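# Seat a round belt in both pulley grooves

## Task

Fit the round belt so it sits in the groove of each of the two pulleys, running straight between them rather than twisted into a cross.

## Robot and tools

Robot: two arms, left_arm and right_arm, each a six-joint arm with a parallel two-finger gripper and a wrist camera. left_arm stands on the +y side, right_arm on the -y side; these names do not match image left and right. Measured base positions: left_arm (-0.031, +0.229, +0.003) m, right_arm (-0.031, -0.282, +0.001) m, both nearly unrotated.

Frames: the scene frame has its origin at table-top height, halfway between the nominal bases, +z up, +x outward over the table. Reported hand positions, quaternions (wxyz), velocities and targets use the scene frame. Commanded offsets, however, use the axes of that arm's own Hand target. On a gripper, the fingers point along its +z and spread along its y. end_effector_position is the spot between the finger pads, roughly 1 cm short of the tips. Reported poses may be wrong by a few centimetres, worse at long reach.

execute_actions(actions, cameras): actions is a list of actions; each action is a table of 1 to 15 rows, one row per 1/30 s control step; if fewer than 15 rows, the last row is held. Every row is one flat list of 14 numbers in [-1, 1] covering both arms: left_arm dx, dy, dz, rx, ry, rz, opening, then right_arm in the same order. dx..rz are offsets, not poses: measured from that arm's Hand target as it was when the action began, in the Hand target's own axes, and every row of the action counts from that same start, not from the row before. Scale: 1.0 = 0.6 m for dx/dy/dz and 180 degrees for rotation; rx, ry, rz form a single rotation vector. Repeating an offset in a new action moves the arm again. opening is absolute: +1 fully open (0.094 m), -1 closed. All six pose numbers at 0 re-requests the current Hand target. A 0 in the opening slot is a real command (half open), so to leave a gripper alone repeat its current opening. cameras: list of names, ["all"], or []; an unknown name voids the call. Images appear by default only when actions is empty.

move(target, speed, blend, opening_speed, grip_force, blocking, cameras): drives each gripper along a straight line. target is either one 14-number row laid out as above, or a list of up to 15 such rows visited in turn; every row is an offset from the same starting Hand targets, not from the previous row. speed: m/s, 0.002 to 2.9, default 0.25 (rotation up to twice that in rad/s); one value or one per target. blend: metres by which corners of a list may be cut; 0 means stop at each. opening_speed: rate of opening change per second on the -1..+1 scale, at least 0.2; use it to close gently on something soft. grip_force: newtons per pad, 10 to 50, one value or one per arm; it persists, and lower values close slowly. blocking=false returns after about 0.5 s while the motion continues. Moves run at most 10 s and do not avoid obstacles or the other arm. The result adds a move: line, e.g. done, off_target, moving, held or fault, plus limits (paced = the sent pose was clipped; held = steps were withheld).

wait(seconds 0-10, cameras): lets time pass holding commands. stop(cameras): brakes a running move. zoom_image(camera, region=[x0, y0, x1, y1]) enlarges part of the newest image from one camera, pixels from its top-left, at most 504 x 504. read_manual(section) returns licence text only. finished_scene(scene) ends the current scene, given its number, and cannot be undone; the belt must stay seated with no robot help.

Cameras (all 504x504): cam_high, cam_low, cam_board, cam_idler, cam_left_wrist, cam_right_wrist.

Reading results: Hand target is the last commanded pose after clipping; the next offsets start from it. Grippers often stop short of it; waiting will not close the gap, but any new command (even zeros) asks again, and a leftover distance can be sent as an offset. Tool commands lists current gripper commands. grip_measured is the measured opening on the -1..+1 scale; it may read a little wide when empty and keeps tracking the command while squeezing, so it does not reveal contact. Joint velocities reading within noise means the arm is still. Joint torques include the arm's own weight and have offsets; the first three wrap at ±28 N m. Motor temperatures: a MOTOR HOT line appears at 75 °C; at 90 °C an over-temperature fault folds that arm and it stays inactive; at 100 °C it collapses. Holding loads, stretching out, or pressing against something unreachable heats motors.

Behaviour: each step, commanded orientation is limited to 40 degrees from the measured one. Friction and gravity can leave the hand low, short or tilted; small moves may misfire, so check position and orientation after moves and correct tilt. Avoid paths passing near an arm's own base (go around it). An arm blocked by something keeps pushing until commanded back past its gripper; faster moves and targets deeper past contact push harder.

Avoid: the belt or anything else falling off the table or being left off it; dropping or releasing parts while they move; fast collisions with fixed or heavy objects; any contact or squeeze between the two arms (the clearance check does not guard grippers, housings or wrist cameras, and one gripper must never close on the other's fingers); strain on the wrist camera cables; needless arm stops and jerky, high-effort motion.

Each tool is called after ">>>" as name(argument=value, ...) on one line, values as JSON.

## Session

>>> execute_actions(actions=[])

Scene clock: 0.00 s.
left_arm: end_effector_position=(+0.3632, +0.2135, +0.1060) grip_measured=+1.000 end_effector_quat_wxyz=(+0.605, -0.002, +0.797, +0.012) | right_arm: end_effector_position=(+0.3592, -0.3197, +0.0847) grip_measured=+1.000 end_effector_quat_wxyz=(+0.554, +0.079, +0.819, -0.126)
Joint positions: left_arm=[-0.07 1.542 0.339 0.93 -0.103 -0.012 0.094] | right_arm=[0.047 1.571 0.385 0.799 0.352 0.012 0.094]
Joint velocities: within noise
Joint torques (N m): no reading
Motor temperatures (°C): left_arm=[25 29 27 23 24 24 25] | right_arm=[24 28 26 25 26 22 23]
Heat: left arm: 29 °C; right arm: 28 °C.
Hand target: left_arm +0.3655, +0.2134, +0.1122; +0.611, -0.003, +0.791, +0.011 | right_arm +0.3621, -0.3195, +0.0914; +0.562, +0.081, +0.814, -0.124
Tool commands: left_gripper/opening=+1.0 right_gripper/opening=+1.0

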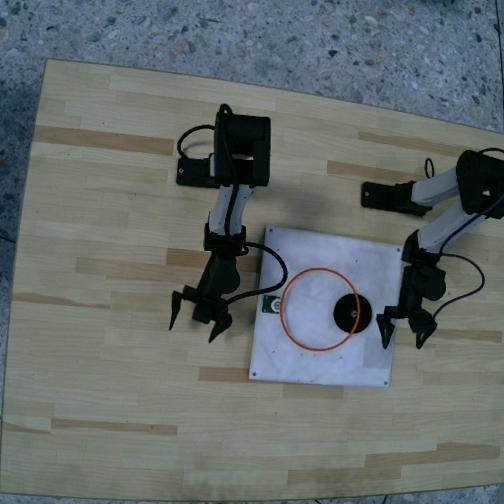

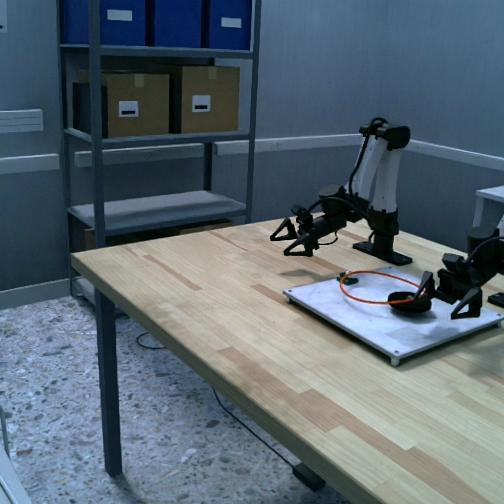

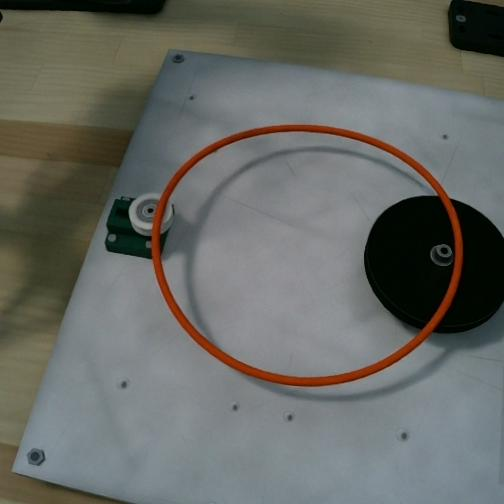

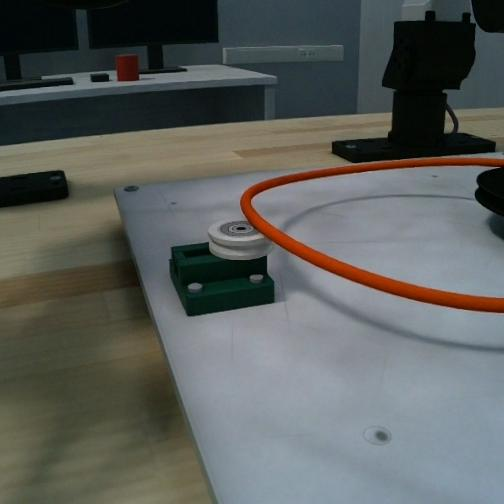

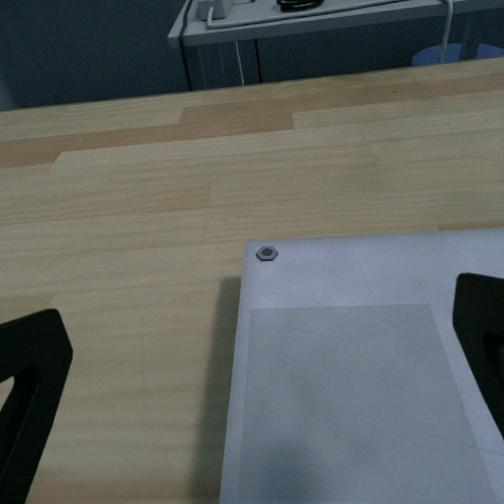

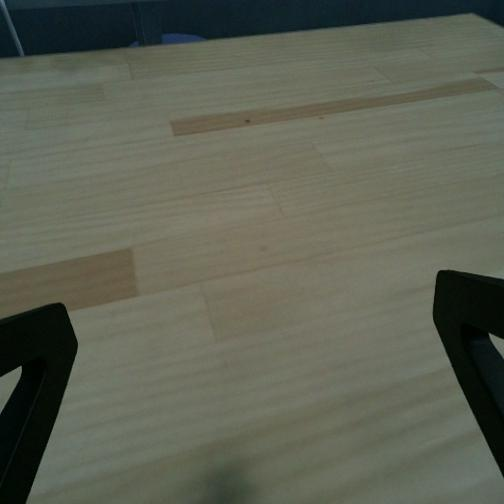

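>>> zoom_image(camera="cam_board", region=[340, 150, 504, 350])

>>> zoom_image(camera="cam_idler", region=[130, 180, 330, 330])

>>> zoom_image(camera="cam_idler", region=[400, 120, 504, 320])

>>> zoom_image(camera="cam_low", region=[280, 230, 504, 370])

>>> zoom_image(camera="cam_high", region=[160, 120, 460, 400])

Scaled by 2.520 from the camera's 504x504 image, which has a finer 720x720 frame.

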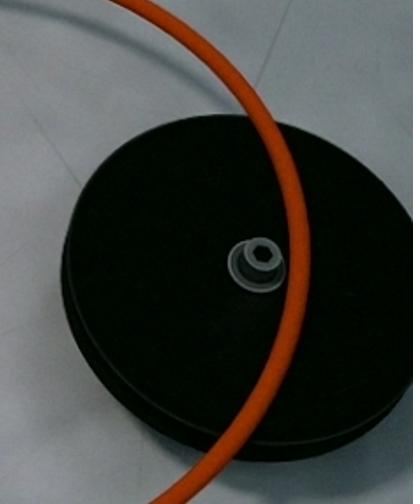

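Scaled by 2.520 from the camera's 504x504 image, which has a finer 720x720 frame.

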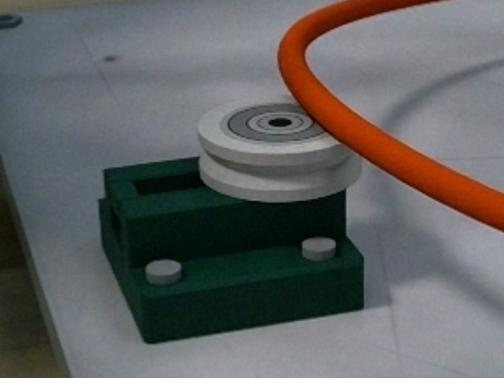

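Scaled by 2.520 from the camera's 504x504 image, which has a finer 720x720 frame.

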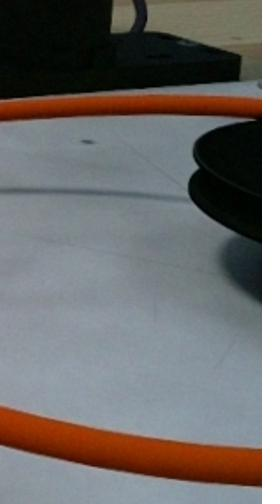

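Scaled by 2.250 from the camera's 504x504 image, which has a finer 720x720 frame.

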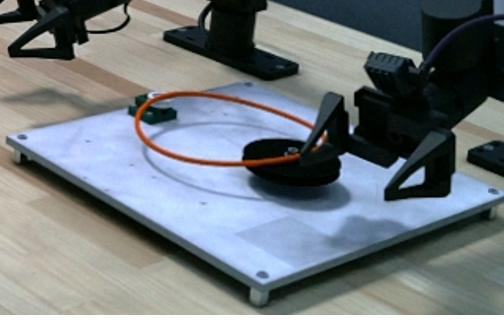

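Scaled by 1.680 from the camera's 504x504 image, which has a finer 720x720 frame.

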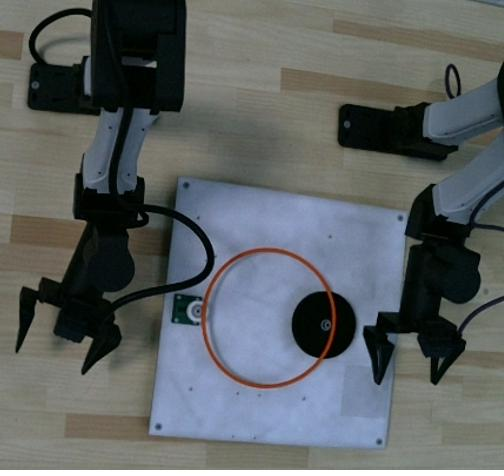

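>>> move(target=[-0.18,0,-0.1,0,0.419,0,1,-0.169,-0.035,-0.112,-0.084,0.381,-0.055,1], cameras=["all"])

Scene clock: 81.97 s.
left_arm: end_effector_position=(+0.3363, +0.2105, +0.2226) grip_measured=+1.000 end_effector_quat_wxyz=(+0.084, -0.002, +0.996, +0.008) | right_arm: end_effector_position=(+0.3306, -0.3184, +0.2021) grip_measured=+1.000 end_effector_quat_wxyz=(+0.045, +0.001, +0.999, -0.011)
Joint positions: left_arm=[-0.048 1.857 2.015 -1.562 -0.026 -0.066 0.094] | right_arm=[-0.105 1.889 1.987 -1.576 0.014 -0.093 0.094]
Joint torques (N m): left_arm=[0.34 -8.47 7.86 0.53 -0.01 -0.15] | right_arm=[-0.31 -11.82 8.58 0.52 -0.12 -0.16]
Motor temperatures (°C): left_arm=[25 32 32 36 24 24 25] | right_arm=[24 34 30 33 26 22 23]
Heat: left arm: 36 °C; right arm: 34 °C.
Hand target: left_arm +0.3346, +0.2111, +0.2317; +0.000, -0.009, +1.000, +0.007 | right_arm +0.3323, -0.3190, +0.2112; +0.001, +0.000, +1.000, -0.001
Off the commanded pose: left_arm 0.009 m, 10 deg | right_arm 0.009 m, 5 deg.
joint sent to its limit (left arm) — joint 4 (wrist pitch), lower limit. The joint targets are off in orientation, not in position.
joint sent to its limit (right arm) — joint 4 (wrist pitch), lower limit. The joint targets are off in orientation, not in position.
move: off_target (left_arm, right_arm)

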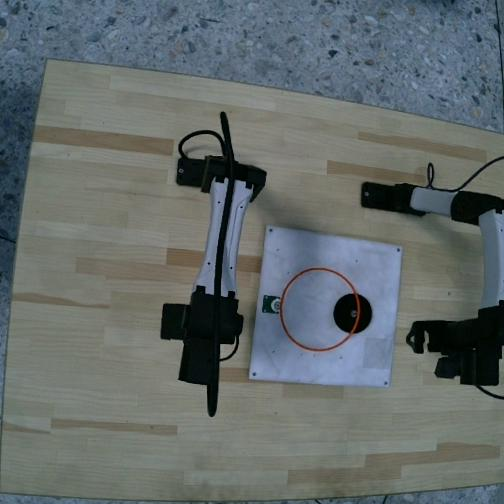

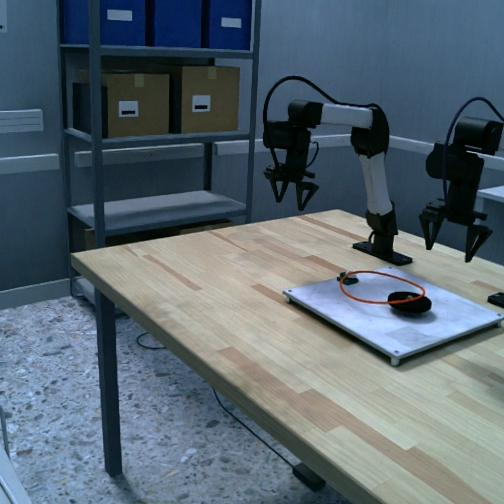

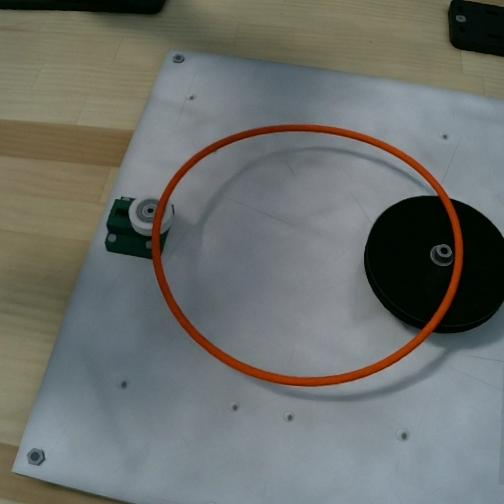

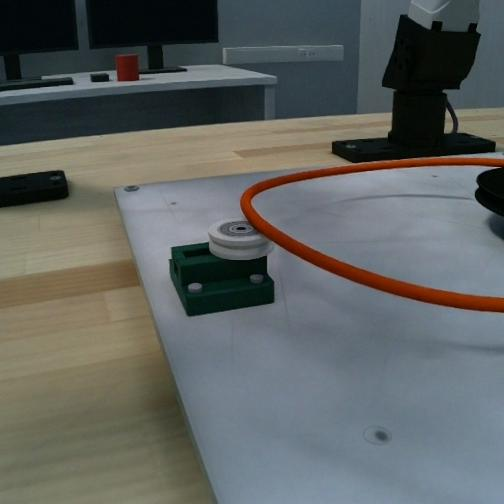

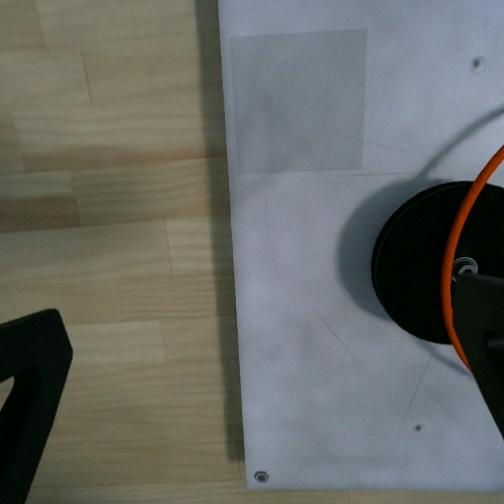

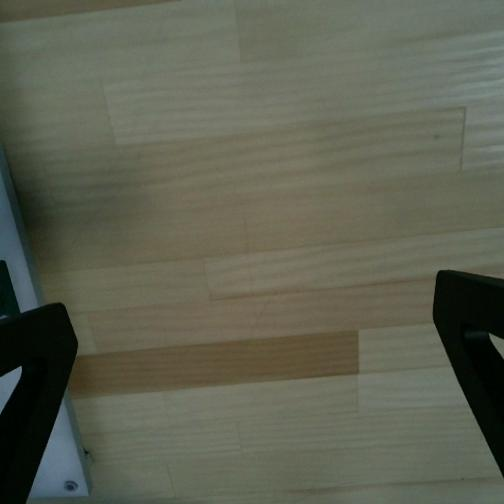

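>>> move(target=[0.058,-0.2,0.1,0,0,0,1,0.053,0.283,0.067,0,0,0,1], cameras=["all"])

Scene clock: 108.00 s.
left_arm: end_effector_position=(+0.3014, +0.0918, +0.1734) grip_measured=+1.000 end_effector_quat_wxyz=(+0.005, -0.002, +1.000, +0.008) | right_arm: end_effector_position=(+0.2951, -0.1507, +0.1699) grip_measured=+1.000 end_effector_quat_wxyz=(-0.007, -0.006, +1.000, -0.006)
Joint positions: left_arm=[-0.386 1.934 1.929 -1.562 -0.019 -0.405 0.094] | right_arm=[0.375 1.918 1.896 -1.567 0.007 0.375 0.094]
Joint torques (N m): left_arm=[0.03 -7.58 5.94 0.35 -0.06 -0.22] | right_arm=[-0.25 -11.19 6.75 0.53 -0.04 0.03]
Motor temperatures (°C): left_arm=[25 36 32 31 24 24 25] | right_arm=[24 39 32 30 25 22 23]
Heat: left arm: 36 °C; right arm: 39 °C.
Hand target: left_arm +0.3020, +0.0914, +0.1701; +0.000, -0.009, +1.000, +0.007 | right_arm +0.3006, -0.1493, +0.1705; +0.001, +0.000, +1.000, -0.001
Off the commanded pose: left_arm 0.004 m, 1 deg | right_arm 0.006 m, 1 deg.
move: done

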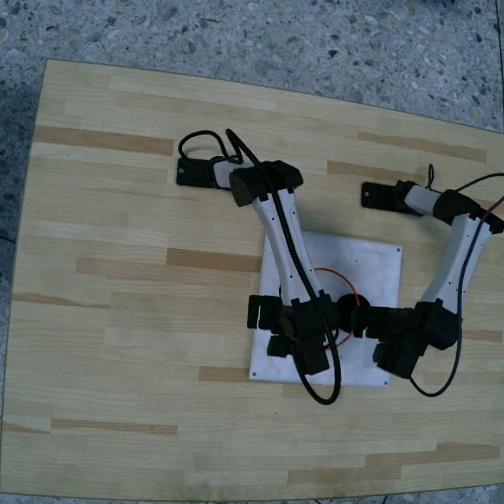

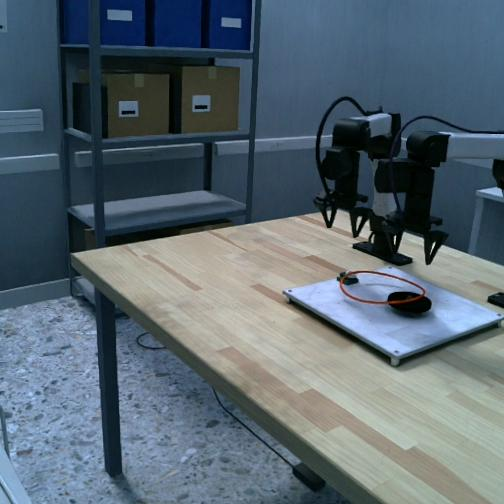

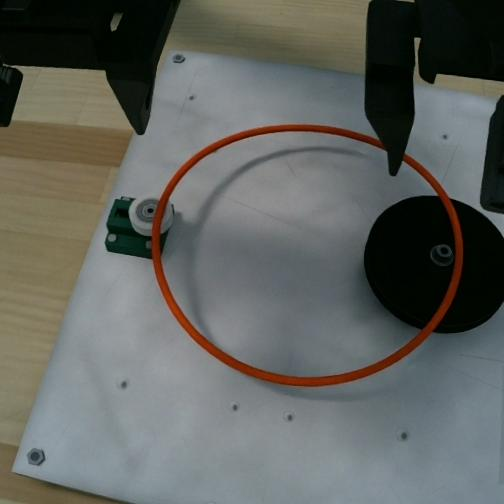

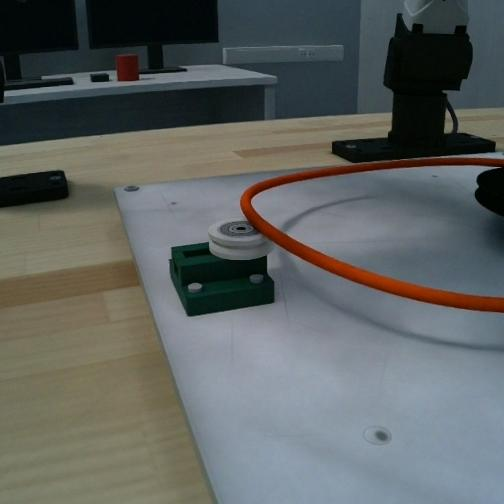

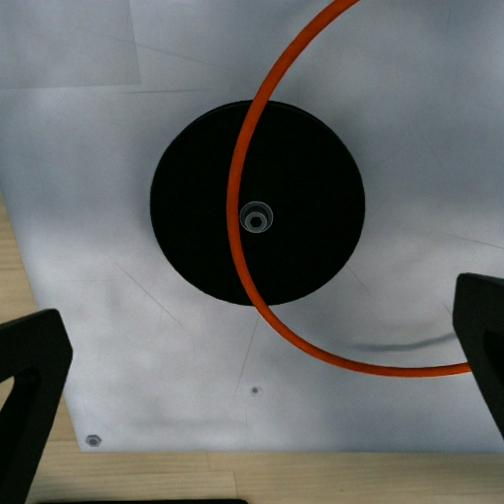

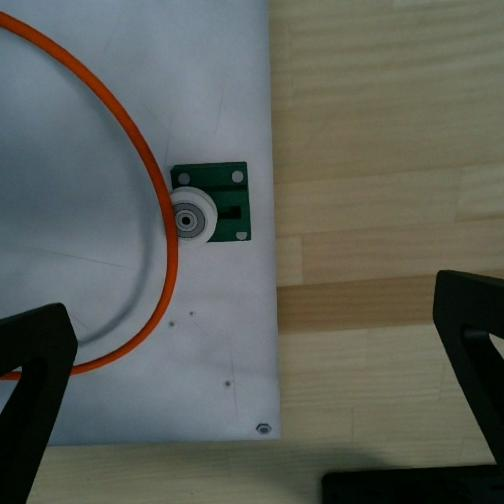

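>>> move(target=[0.028,0.003,0.117,0,0,0,-0.2,0.028,0.057,0.117,0,0,0,-0.2], cameras=["all"])

Scene clock: 139.23 s.
left_arm: end_effector_position=(+0.2831, +0.0983, +0.0911) grip_measured=-0.198 end_effector_quat_wxyz=(-0.021, -0.006, +1.000, +0.019) | right_arm: end_effector_position=(+0.2832, -0.1168, +0.0967) grip_measured=-0.198 end_effector_quat_wxyz=(-0.009, -0.003, +1.000, -0.008)
Joint positions: left_arm=[-0.389 1.891 1.539 -1.273 -0.019 -0.417 0.038] | right_arm=[0.476 1.917 1.603 -1.281 0.006 0.481 0.038]
Joint torques (N m): left_arm=[-0.79 -10.77 5.37 0.4 -0.06 -0.23] | right_arm=[0.27 -13.86 4.64 0.57 0.01 0.01]
Heat: left arm: 38 °C; right arm: 41 °C.
Hand target: left_arm +0.2852, +0.0940, +0.0999; +0.000, -0.009, +1.000, +0.007 | right_arm +0.2839, -0.1152, +0.1002; +0.001, +0.000, +1.000, -0.001
Off the commanded pose: left_arm 0.010 m, 3 deg | right_arm 0.004 m, 1 deg.
move: off_target (left_arm)

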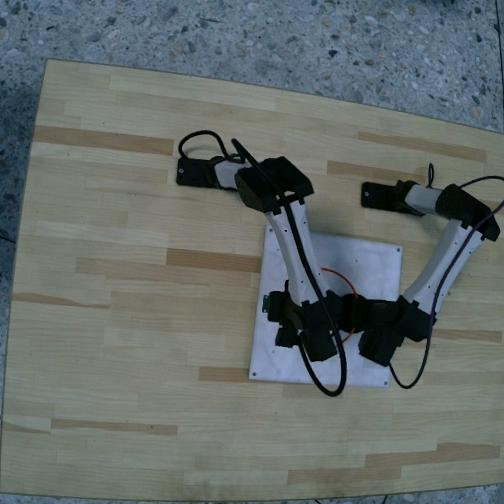

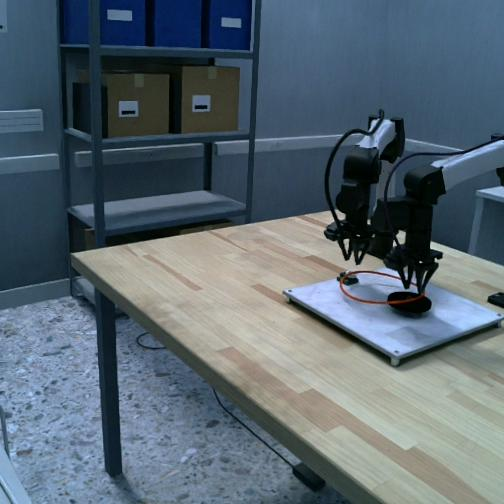

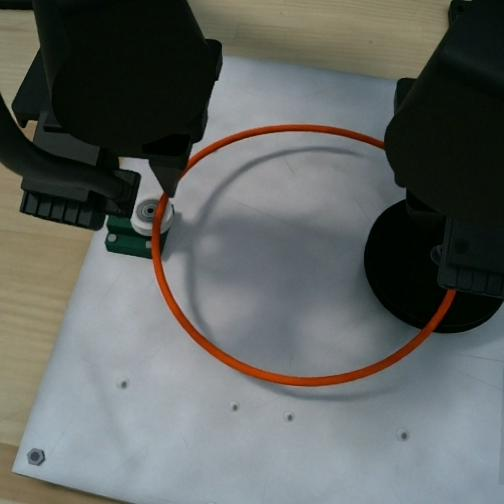

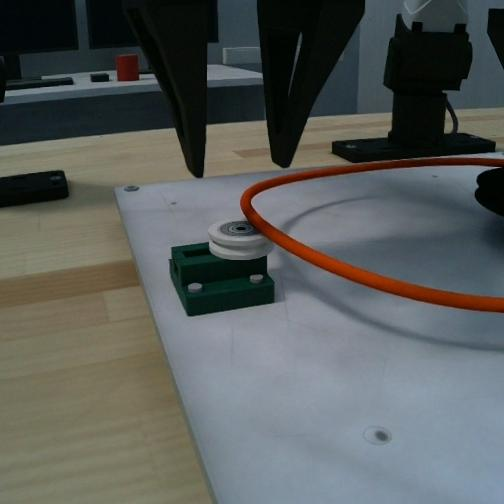

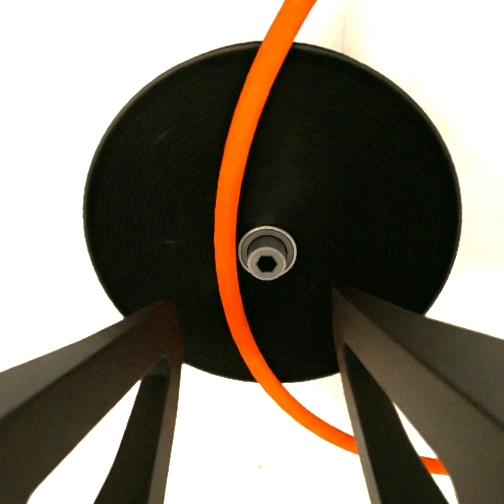

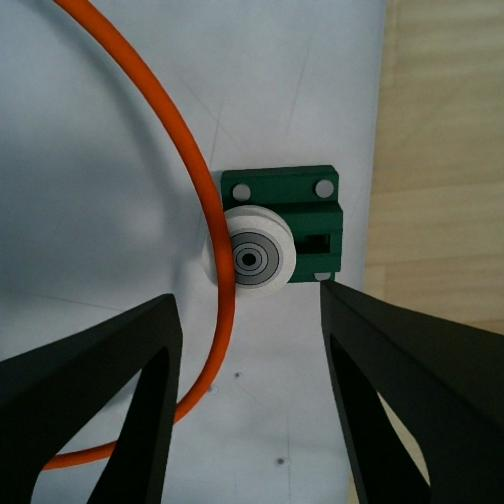

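>>> move(target=[0.0,-0.013,0.015,0,0,0,-0.2,0.0,0.008,0.015,0,0,0,-0.2], cameras=["all"], speed=0.05)

Scene clock: 159.47 s.
left_arm: end_effector_position=(+0.2827, +0.0905, +0.0864) grip_measured=-0.198 end_effector_quat_wxyz=(-0.014, -0.006, +1.000, +0.017) | right_arm: end_effector_position=(+0.2837, -0.1136, +0.0911) grip_measured=-0.198 end_effector_quat_wxyz=(-0.005, -0.001, +1.000, -0.006)
Joint positions: left_arm=[-0.411 1.891 1.521 -1.242 -0.019 -0.437 0.038] | right_arm=[0.483 1.917 1.581 -1.249 0.006 0.493 0.038]
Joint torques (N m): left_arm=[-0.75 -9.54 5.61 0.43 -0.05 -0.24] | right_arm=[0.43 -12.56 5.08 0.53 0 0.02]
Motor temperatures (°C): left_arm=[25 42 33 28 24 24 25] | right_arm=[24 42 31 28 25 22 23]
Heat: left arm: 42 °C; right arm: 42 °C.
Hand target: left_arm +0.2852, +0.0863, +0.0907; +0.000, -0.009, +1.000, +0.007 | right_arm +0.2840, -0.1105, +0.0912; +0.001, +0.000, +1.000, -0.001
Off the commanded pose: left_arm 0.007 m, 2 deg | right_arm 0.003 m, 1 deg.
move: done

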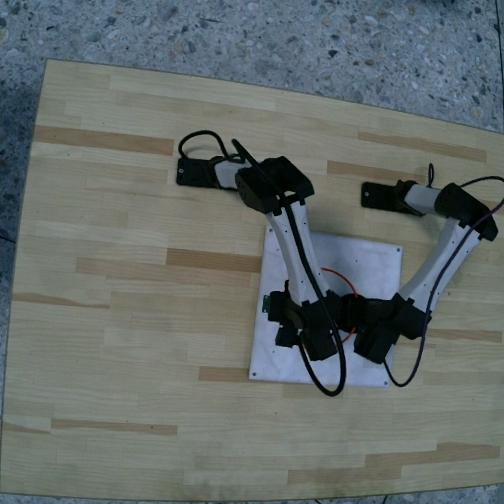

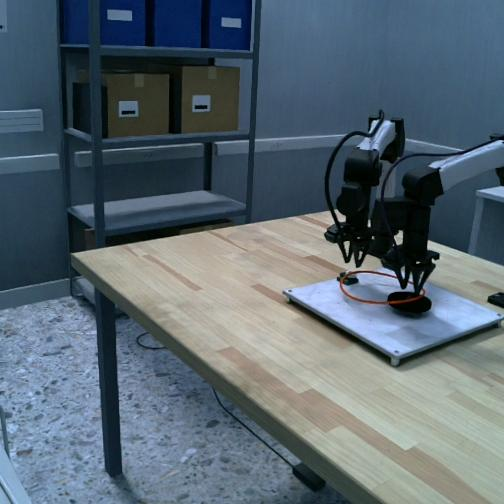

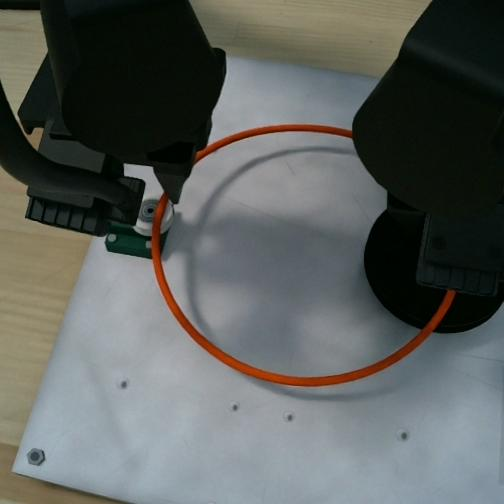

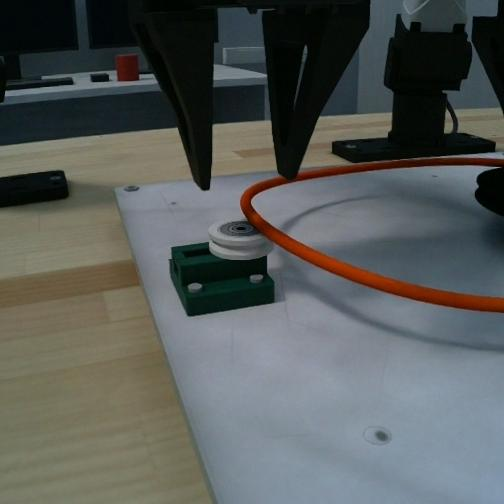

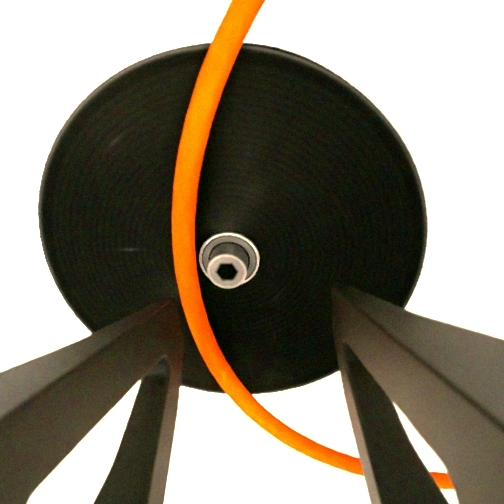

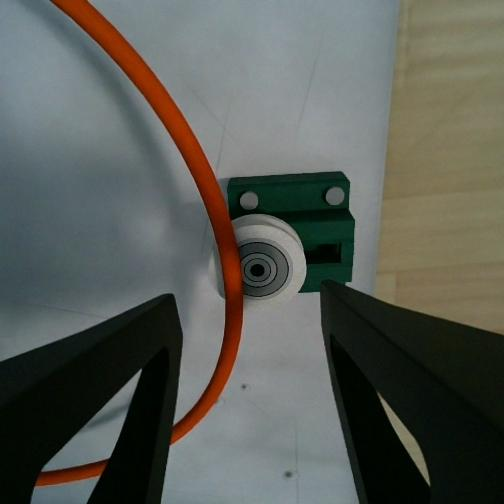

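>>> move(target=[-0.017,0.018,0.01,0,0,0,-0.2,0.0,0.005,0.013,0,0,0,-0.2], cameras=["cam_idler","cam_low","cam_left_wrist","cam_right_wrist"], speed=0.05)

>>> zoom_image(camera="cam_low", region=[320, 220, 460, 330])

Scene clock: 177.73 s.
left_arm: end_effector_position=(+0.2910, +0.0990, +0.0863) grip_measured=-0.198 end_effector_quat_wxyz=(-0.007, -0.012, +1.000, +0.013) | right_arm: end_effector_position=(+0.2840, -0.1107, +0.0863) grip_measured=-0.198 end_effector_quat_wxyz=(-0.001, -0.001, +1.000, -0.004)
Joint positions: left_arm=[-0.379 1.891 1.521 -1.224 -0.019 -0.418 0.038] | right_arm=[0.49 1.917 1.562 -1.222 0.006 0.5 0.038]
Joint torques (N m): left_arm=[0.13 -7.86 5.91 0.48 -0.05 0] | right_arm=[0.85 -11.9 5.04 0.53 -0.06 0.07]
Heat: left arm: 43 °C; right arm: 42 °C.
Hand target: left_arm +0.2953, +0.0974, +0.0849; +0.000, -0.009, +1.000, +0.007 | right_arm +0.2841, -0.1075, +0.0834; +0.001, +0.000, +1.000, -0.001
Off the commanded pose: left_arm 0.005 m, 1 deg | right_arm 0.004 m, 0 deg.
move: done
Images, in order (width x height): cam_low 504x504, cam_idler 504x504, cam_left_wrist 504x504, cam_right_wrist 504x504.

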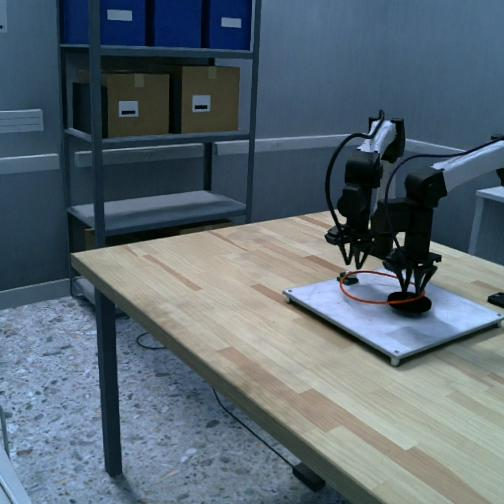

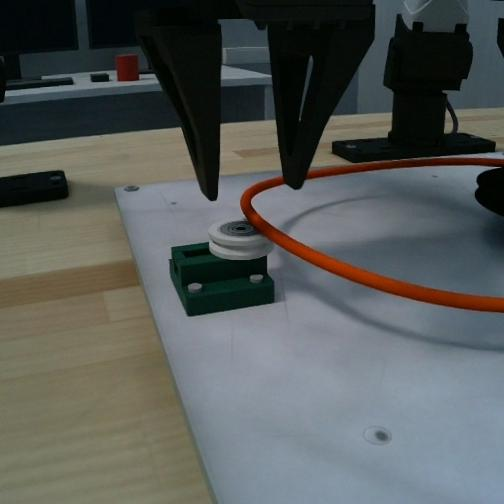

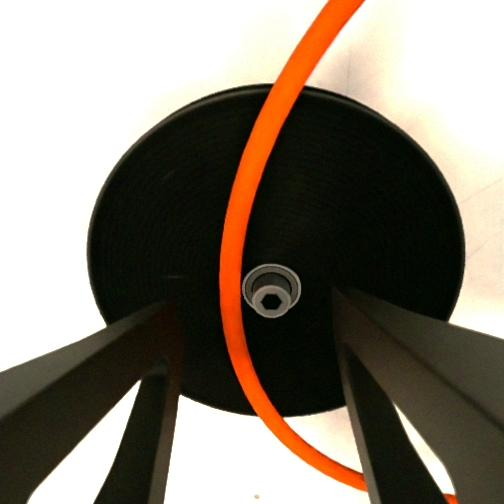

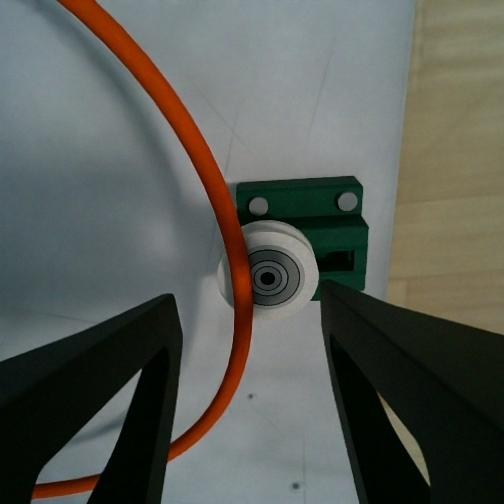

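Scaled by 3.600 from the camera's 504x504 image, which has a finer 720x720 frame.

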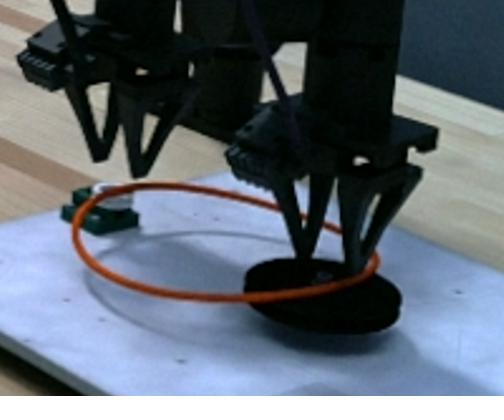

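>>> move(target=[0.0,0.006,0.011,0,0,0,-0.4,0.0,0.004,0.02,0,0,0,-0.4], cameras=["cam_idler","cam_low","cam_left_wrist","cam_right_wrist"], speed=0.04)

>>> zoom_image(camera="cam_low", region=[320, 220, 460, 330])

Scene clock: 189.47 s.
left_arm: end_effector_position=(+0.2914, +0.1014, +0.0800) grip_measured=-0.398 end_effector_quat_wxyz=(-0.006, -0.011, +1.000, +0.013) | right_arm: end_effector_position=(+0.2843, -0.1082, +0.0779) grip_measured=-0.398 end_effector_quat_wxyz=(+0.003, -0.001, +1.000, -0.001)
Joint positions: left_arm=[-0.372 1.891 1.496 -1.198 -0.019 -0.409 0.028] | right_arm=[0.496 1.917 1.528 -1.178 0.006 0.506 0.028]
Joint torques (N m): left_arm=[0.39 -8.03 5.57 0.47 -0.05 0.01] | right_arm=[0.81 -10.67 5.24 0.55 0.02 0.03]
Heat: left arm: 42 °C; right arm: 42 °C.
Hand target: left_arm +0.2952, +0.1011, +0.0784; +0.000, -0.009, +1.000, +0.007 | right_arm +0.2840, -0.1051, +0.0714; +0.001, +0.000, +1.000, -0.001
Off the commanded pose: left_arm 0.004 m, 1 deg | right_arm 0.007 m, 0 deg.
move: done
Images, in order (width x height): cam_low 504x504, cam_idler 504x504, cam_left_wrist 504x504, cam_right_wrist 504x504.

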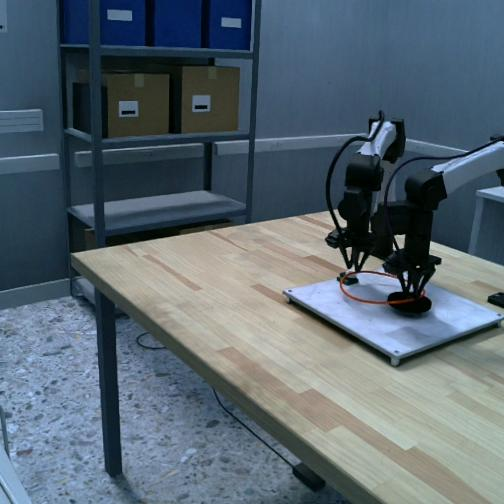

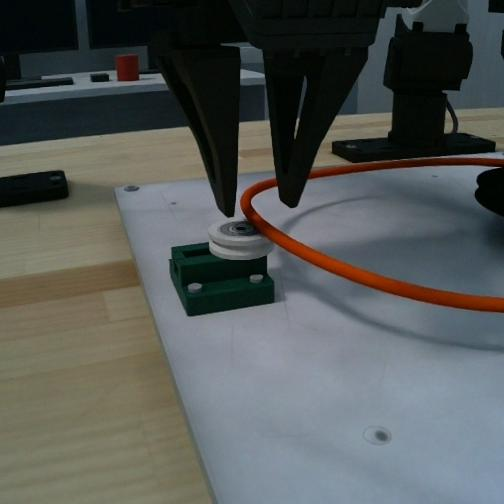

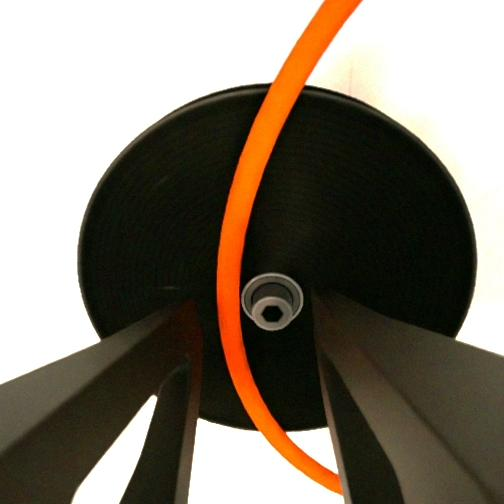

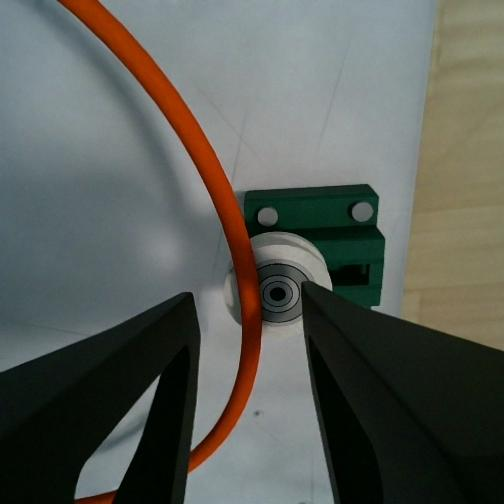

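Scaled by 3.600 from the camera's 504x504 image, which has a finer 720x720 frame.

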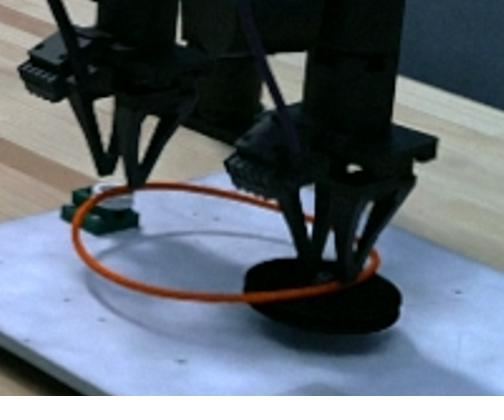

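>>> move(target=[-0.03,0.011,0.007,0,0,0,-0.5,0.0,0.0,0.008,0,0,0,-0.5], cameras=["cam_idler","cam_low","cam_left_wrist","cam_right_wrist"], speed=0.04)

>>> zoom_image(camera="cam_low", region=[320, 220, 460, 330])

Scene clock: 202.83 s.
left_arm: end_effector_position=(+0.3032, +0.1102, +0.0732) grip_measured=-0.498 end_effector_quat_wxyz=(-0.012, -0.012, +1.000, +0.012) | right_arm: end_effector_position=(+0.2844, -0.1081, +0.0722) grip_measured=-0.498 end_effector_quat_wxyz=(+0.002, +0.000, +1.000, -0.002)
Joint positions: left_arm=[-0.334 1.934 1.527 -1.194 -0.014 -0.373 0.024] | right_arm=[0.496 1.923 1.514 -1.159 0.006 0.506 0.024]
Joint torques (N m): left_arm=[0.13 -7.27 8.36 0.4 -0.11 0.02] | right_arm=[0.58 -11.04 5.2 0.56 -0.01 0]
Heat: left arm: 42 °C; right arm: 41 °C.
Hand target: left_arm +0.3130, +0.1080, +0.0742; +0.000, -0.009, +1.000, +0.007 | right_arm +0.2841, -0.1051, +0.0666; +0.001, +0.000, +1.000, -0.001
Off the commanded pose: left_arm 0.010 m, 1 deg | right_arm 0.006 m, 0 deg.
move: done
Images, in order (width x height): cam_low 504x504, cam_idler 504x504, cam_left_wrist 504x504, cam_right_wrist 504x504.

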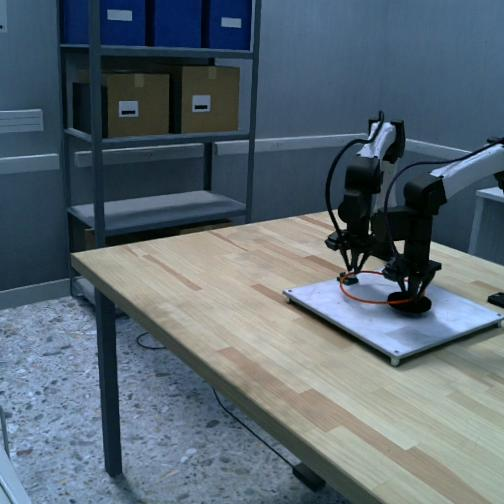

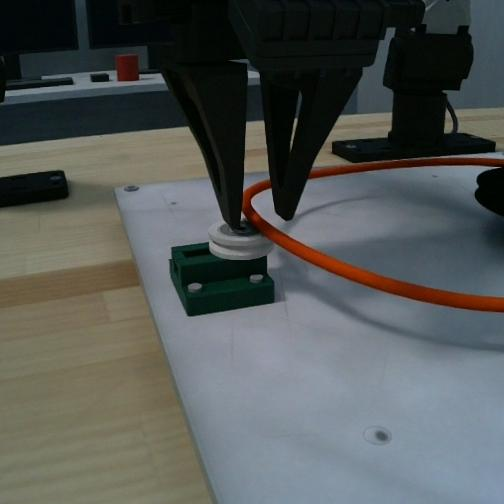

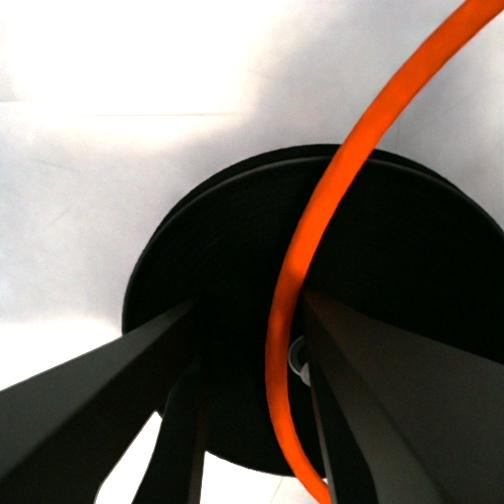

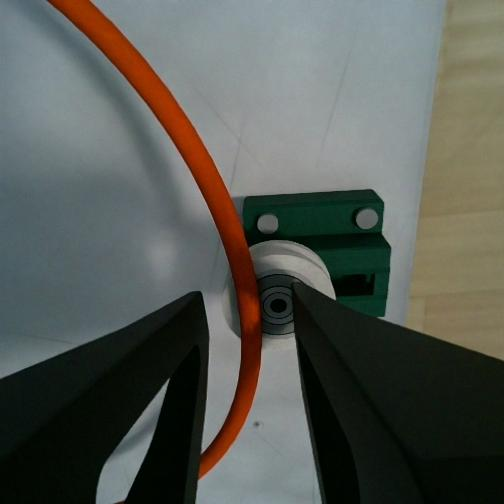

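Scaled by 3.600 from the camera's 504x504 image, which has a finer 720x720 frame.

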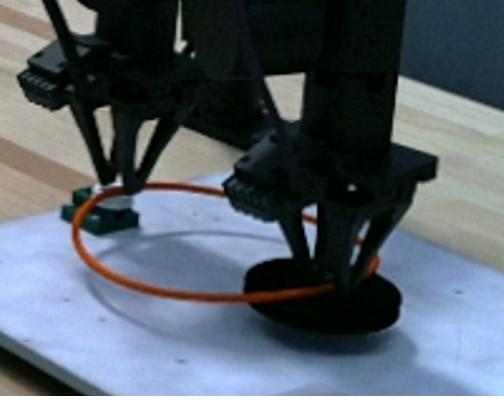

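>>> move(target=[-0.013,-0.014,0.002,0,0,0,-0.5,0.0,0.0,0.004,0,0,0,-0.5], cameras=["cam_low","cam_left_wrist"], speed=0.04)

>>> zoom_image(camera="cam_low", region=[380, 250, 450, 320])

>>> zoom_image(camera="cam_left_wrist", region=[150, 220, 350, 420])

Scene clock: 220.37 s.
left_arm: end_effector_position=(+0.3155, +0.1044, +0.0727) grip_measured=-0.498 end_effector_quat_wxyz=(-0.005, -0.010, +1.000, +0.010) | right_arm: end_effector_position=(+0.2845, -0.1081, +0.0704) grip_measured=-0.498 end_effector_quat_wxyz=(+0.003, +0.000, +1.000, -0.001)
Joint positions: left_arm=[-0.337 1.973 1.58 -1.194 -0.014 -0.373 0.024] | right_arm=[0.496 1.923 1.506 -1.151 0.006 0.506 0.024]
Joint torques (N m): left_arm=[-0.79 -7.46 8.21 0.33 -0.11 -0.13] | right_arm=[0.7 -10.84 5.16 0.54 0.01 0.01]
Heat: left arm: 43 °C; right arm: 42 °C.
Hand target: left_arm +0.3210, +0.0998, +0.0729; +0.000, -0.009, +1.000, +0.007 | right_arm +0.2841, -0.1051, +0.0643; +0.001, +0.000, +1.000, -0.001
Off the commanded pose: left_arm 0.007 m, 1 deg | right_arm 0.007 m, 0 deg.
move: done
Images, in order (width x height): cam_low 504x504, cam_left_wrist 504x504.

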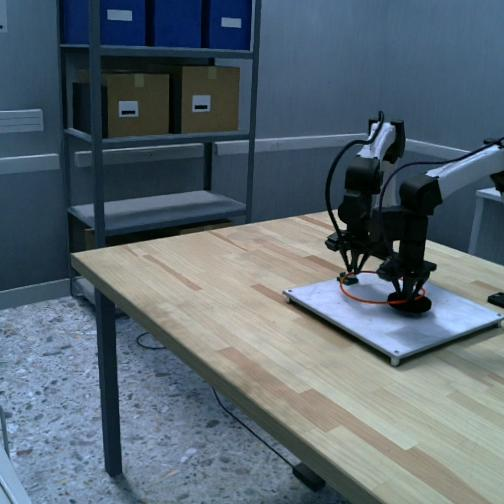

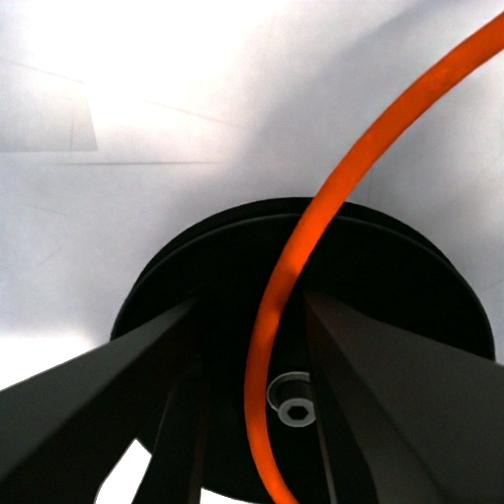

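Scaled by 7.200 from the camera's 504x504 image, which has a finer 720x720 frame.

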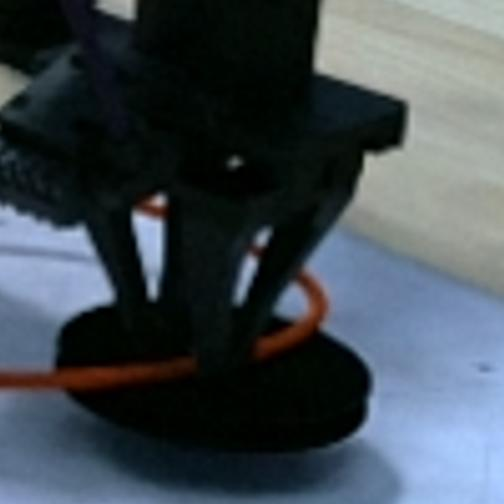

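Scaled by 2.520 from the camera's 504x504 image, which has a finer 720x720 frame.

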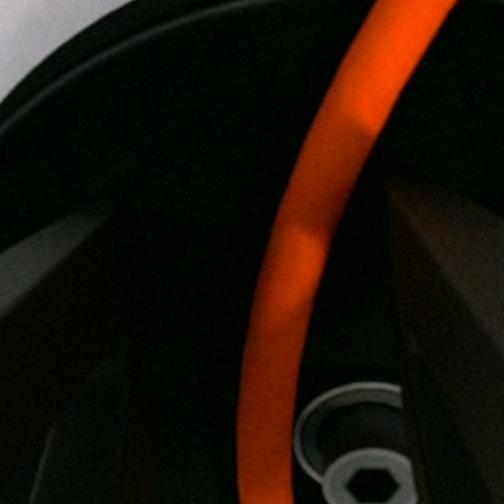

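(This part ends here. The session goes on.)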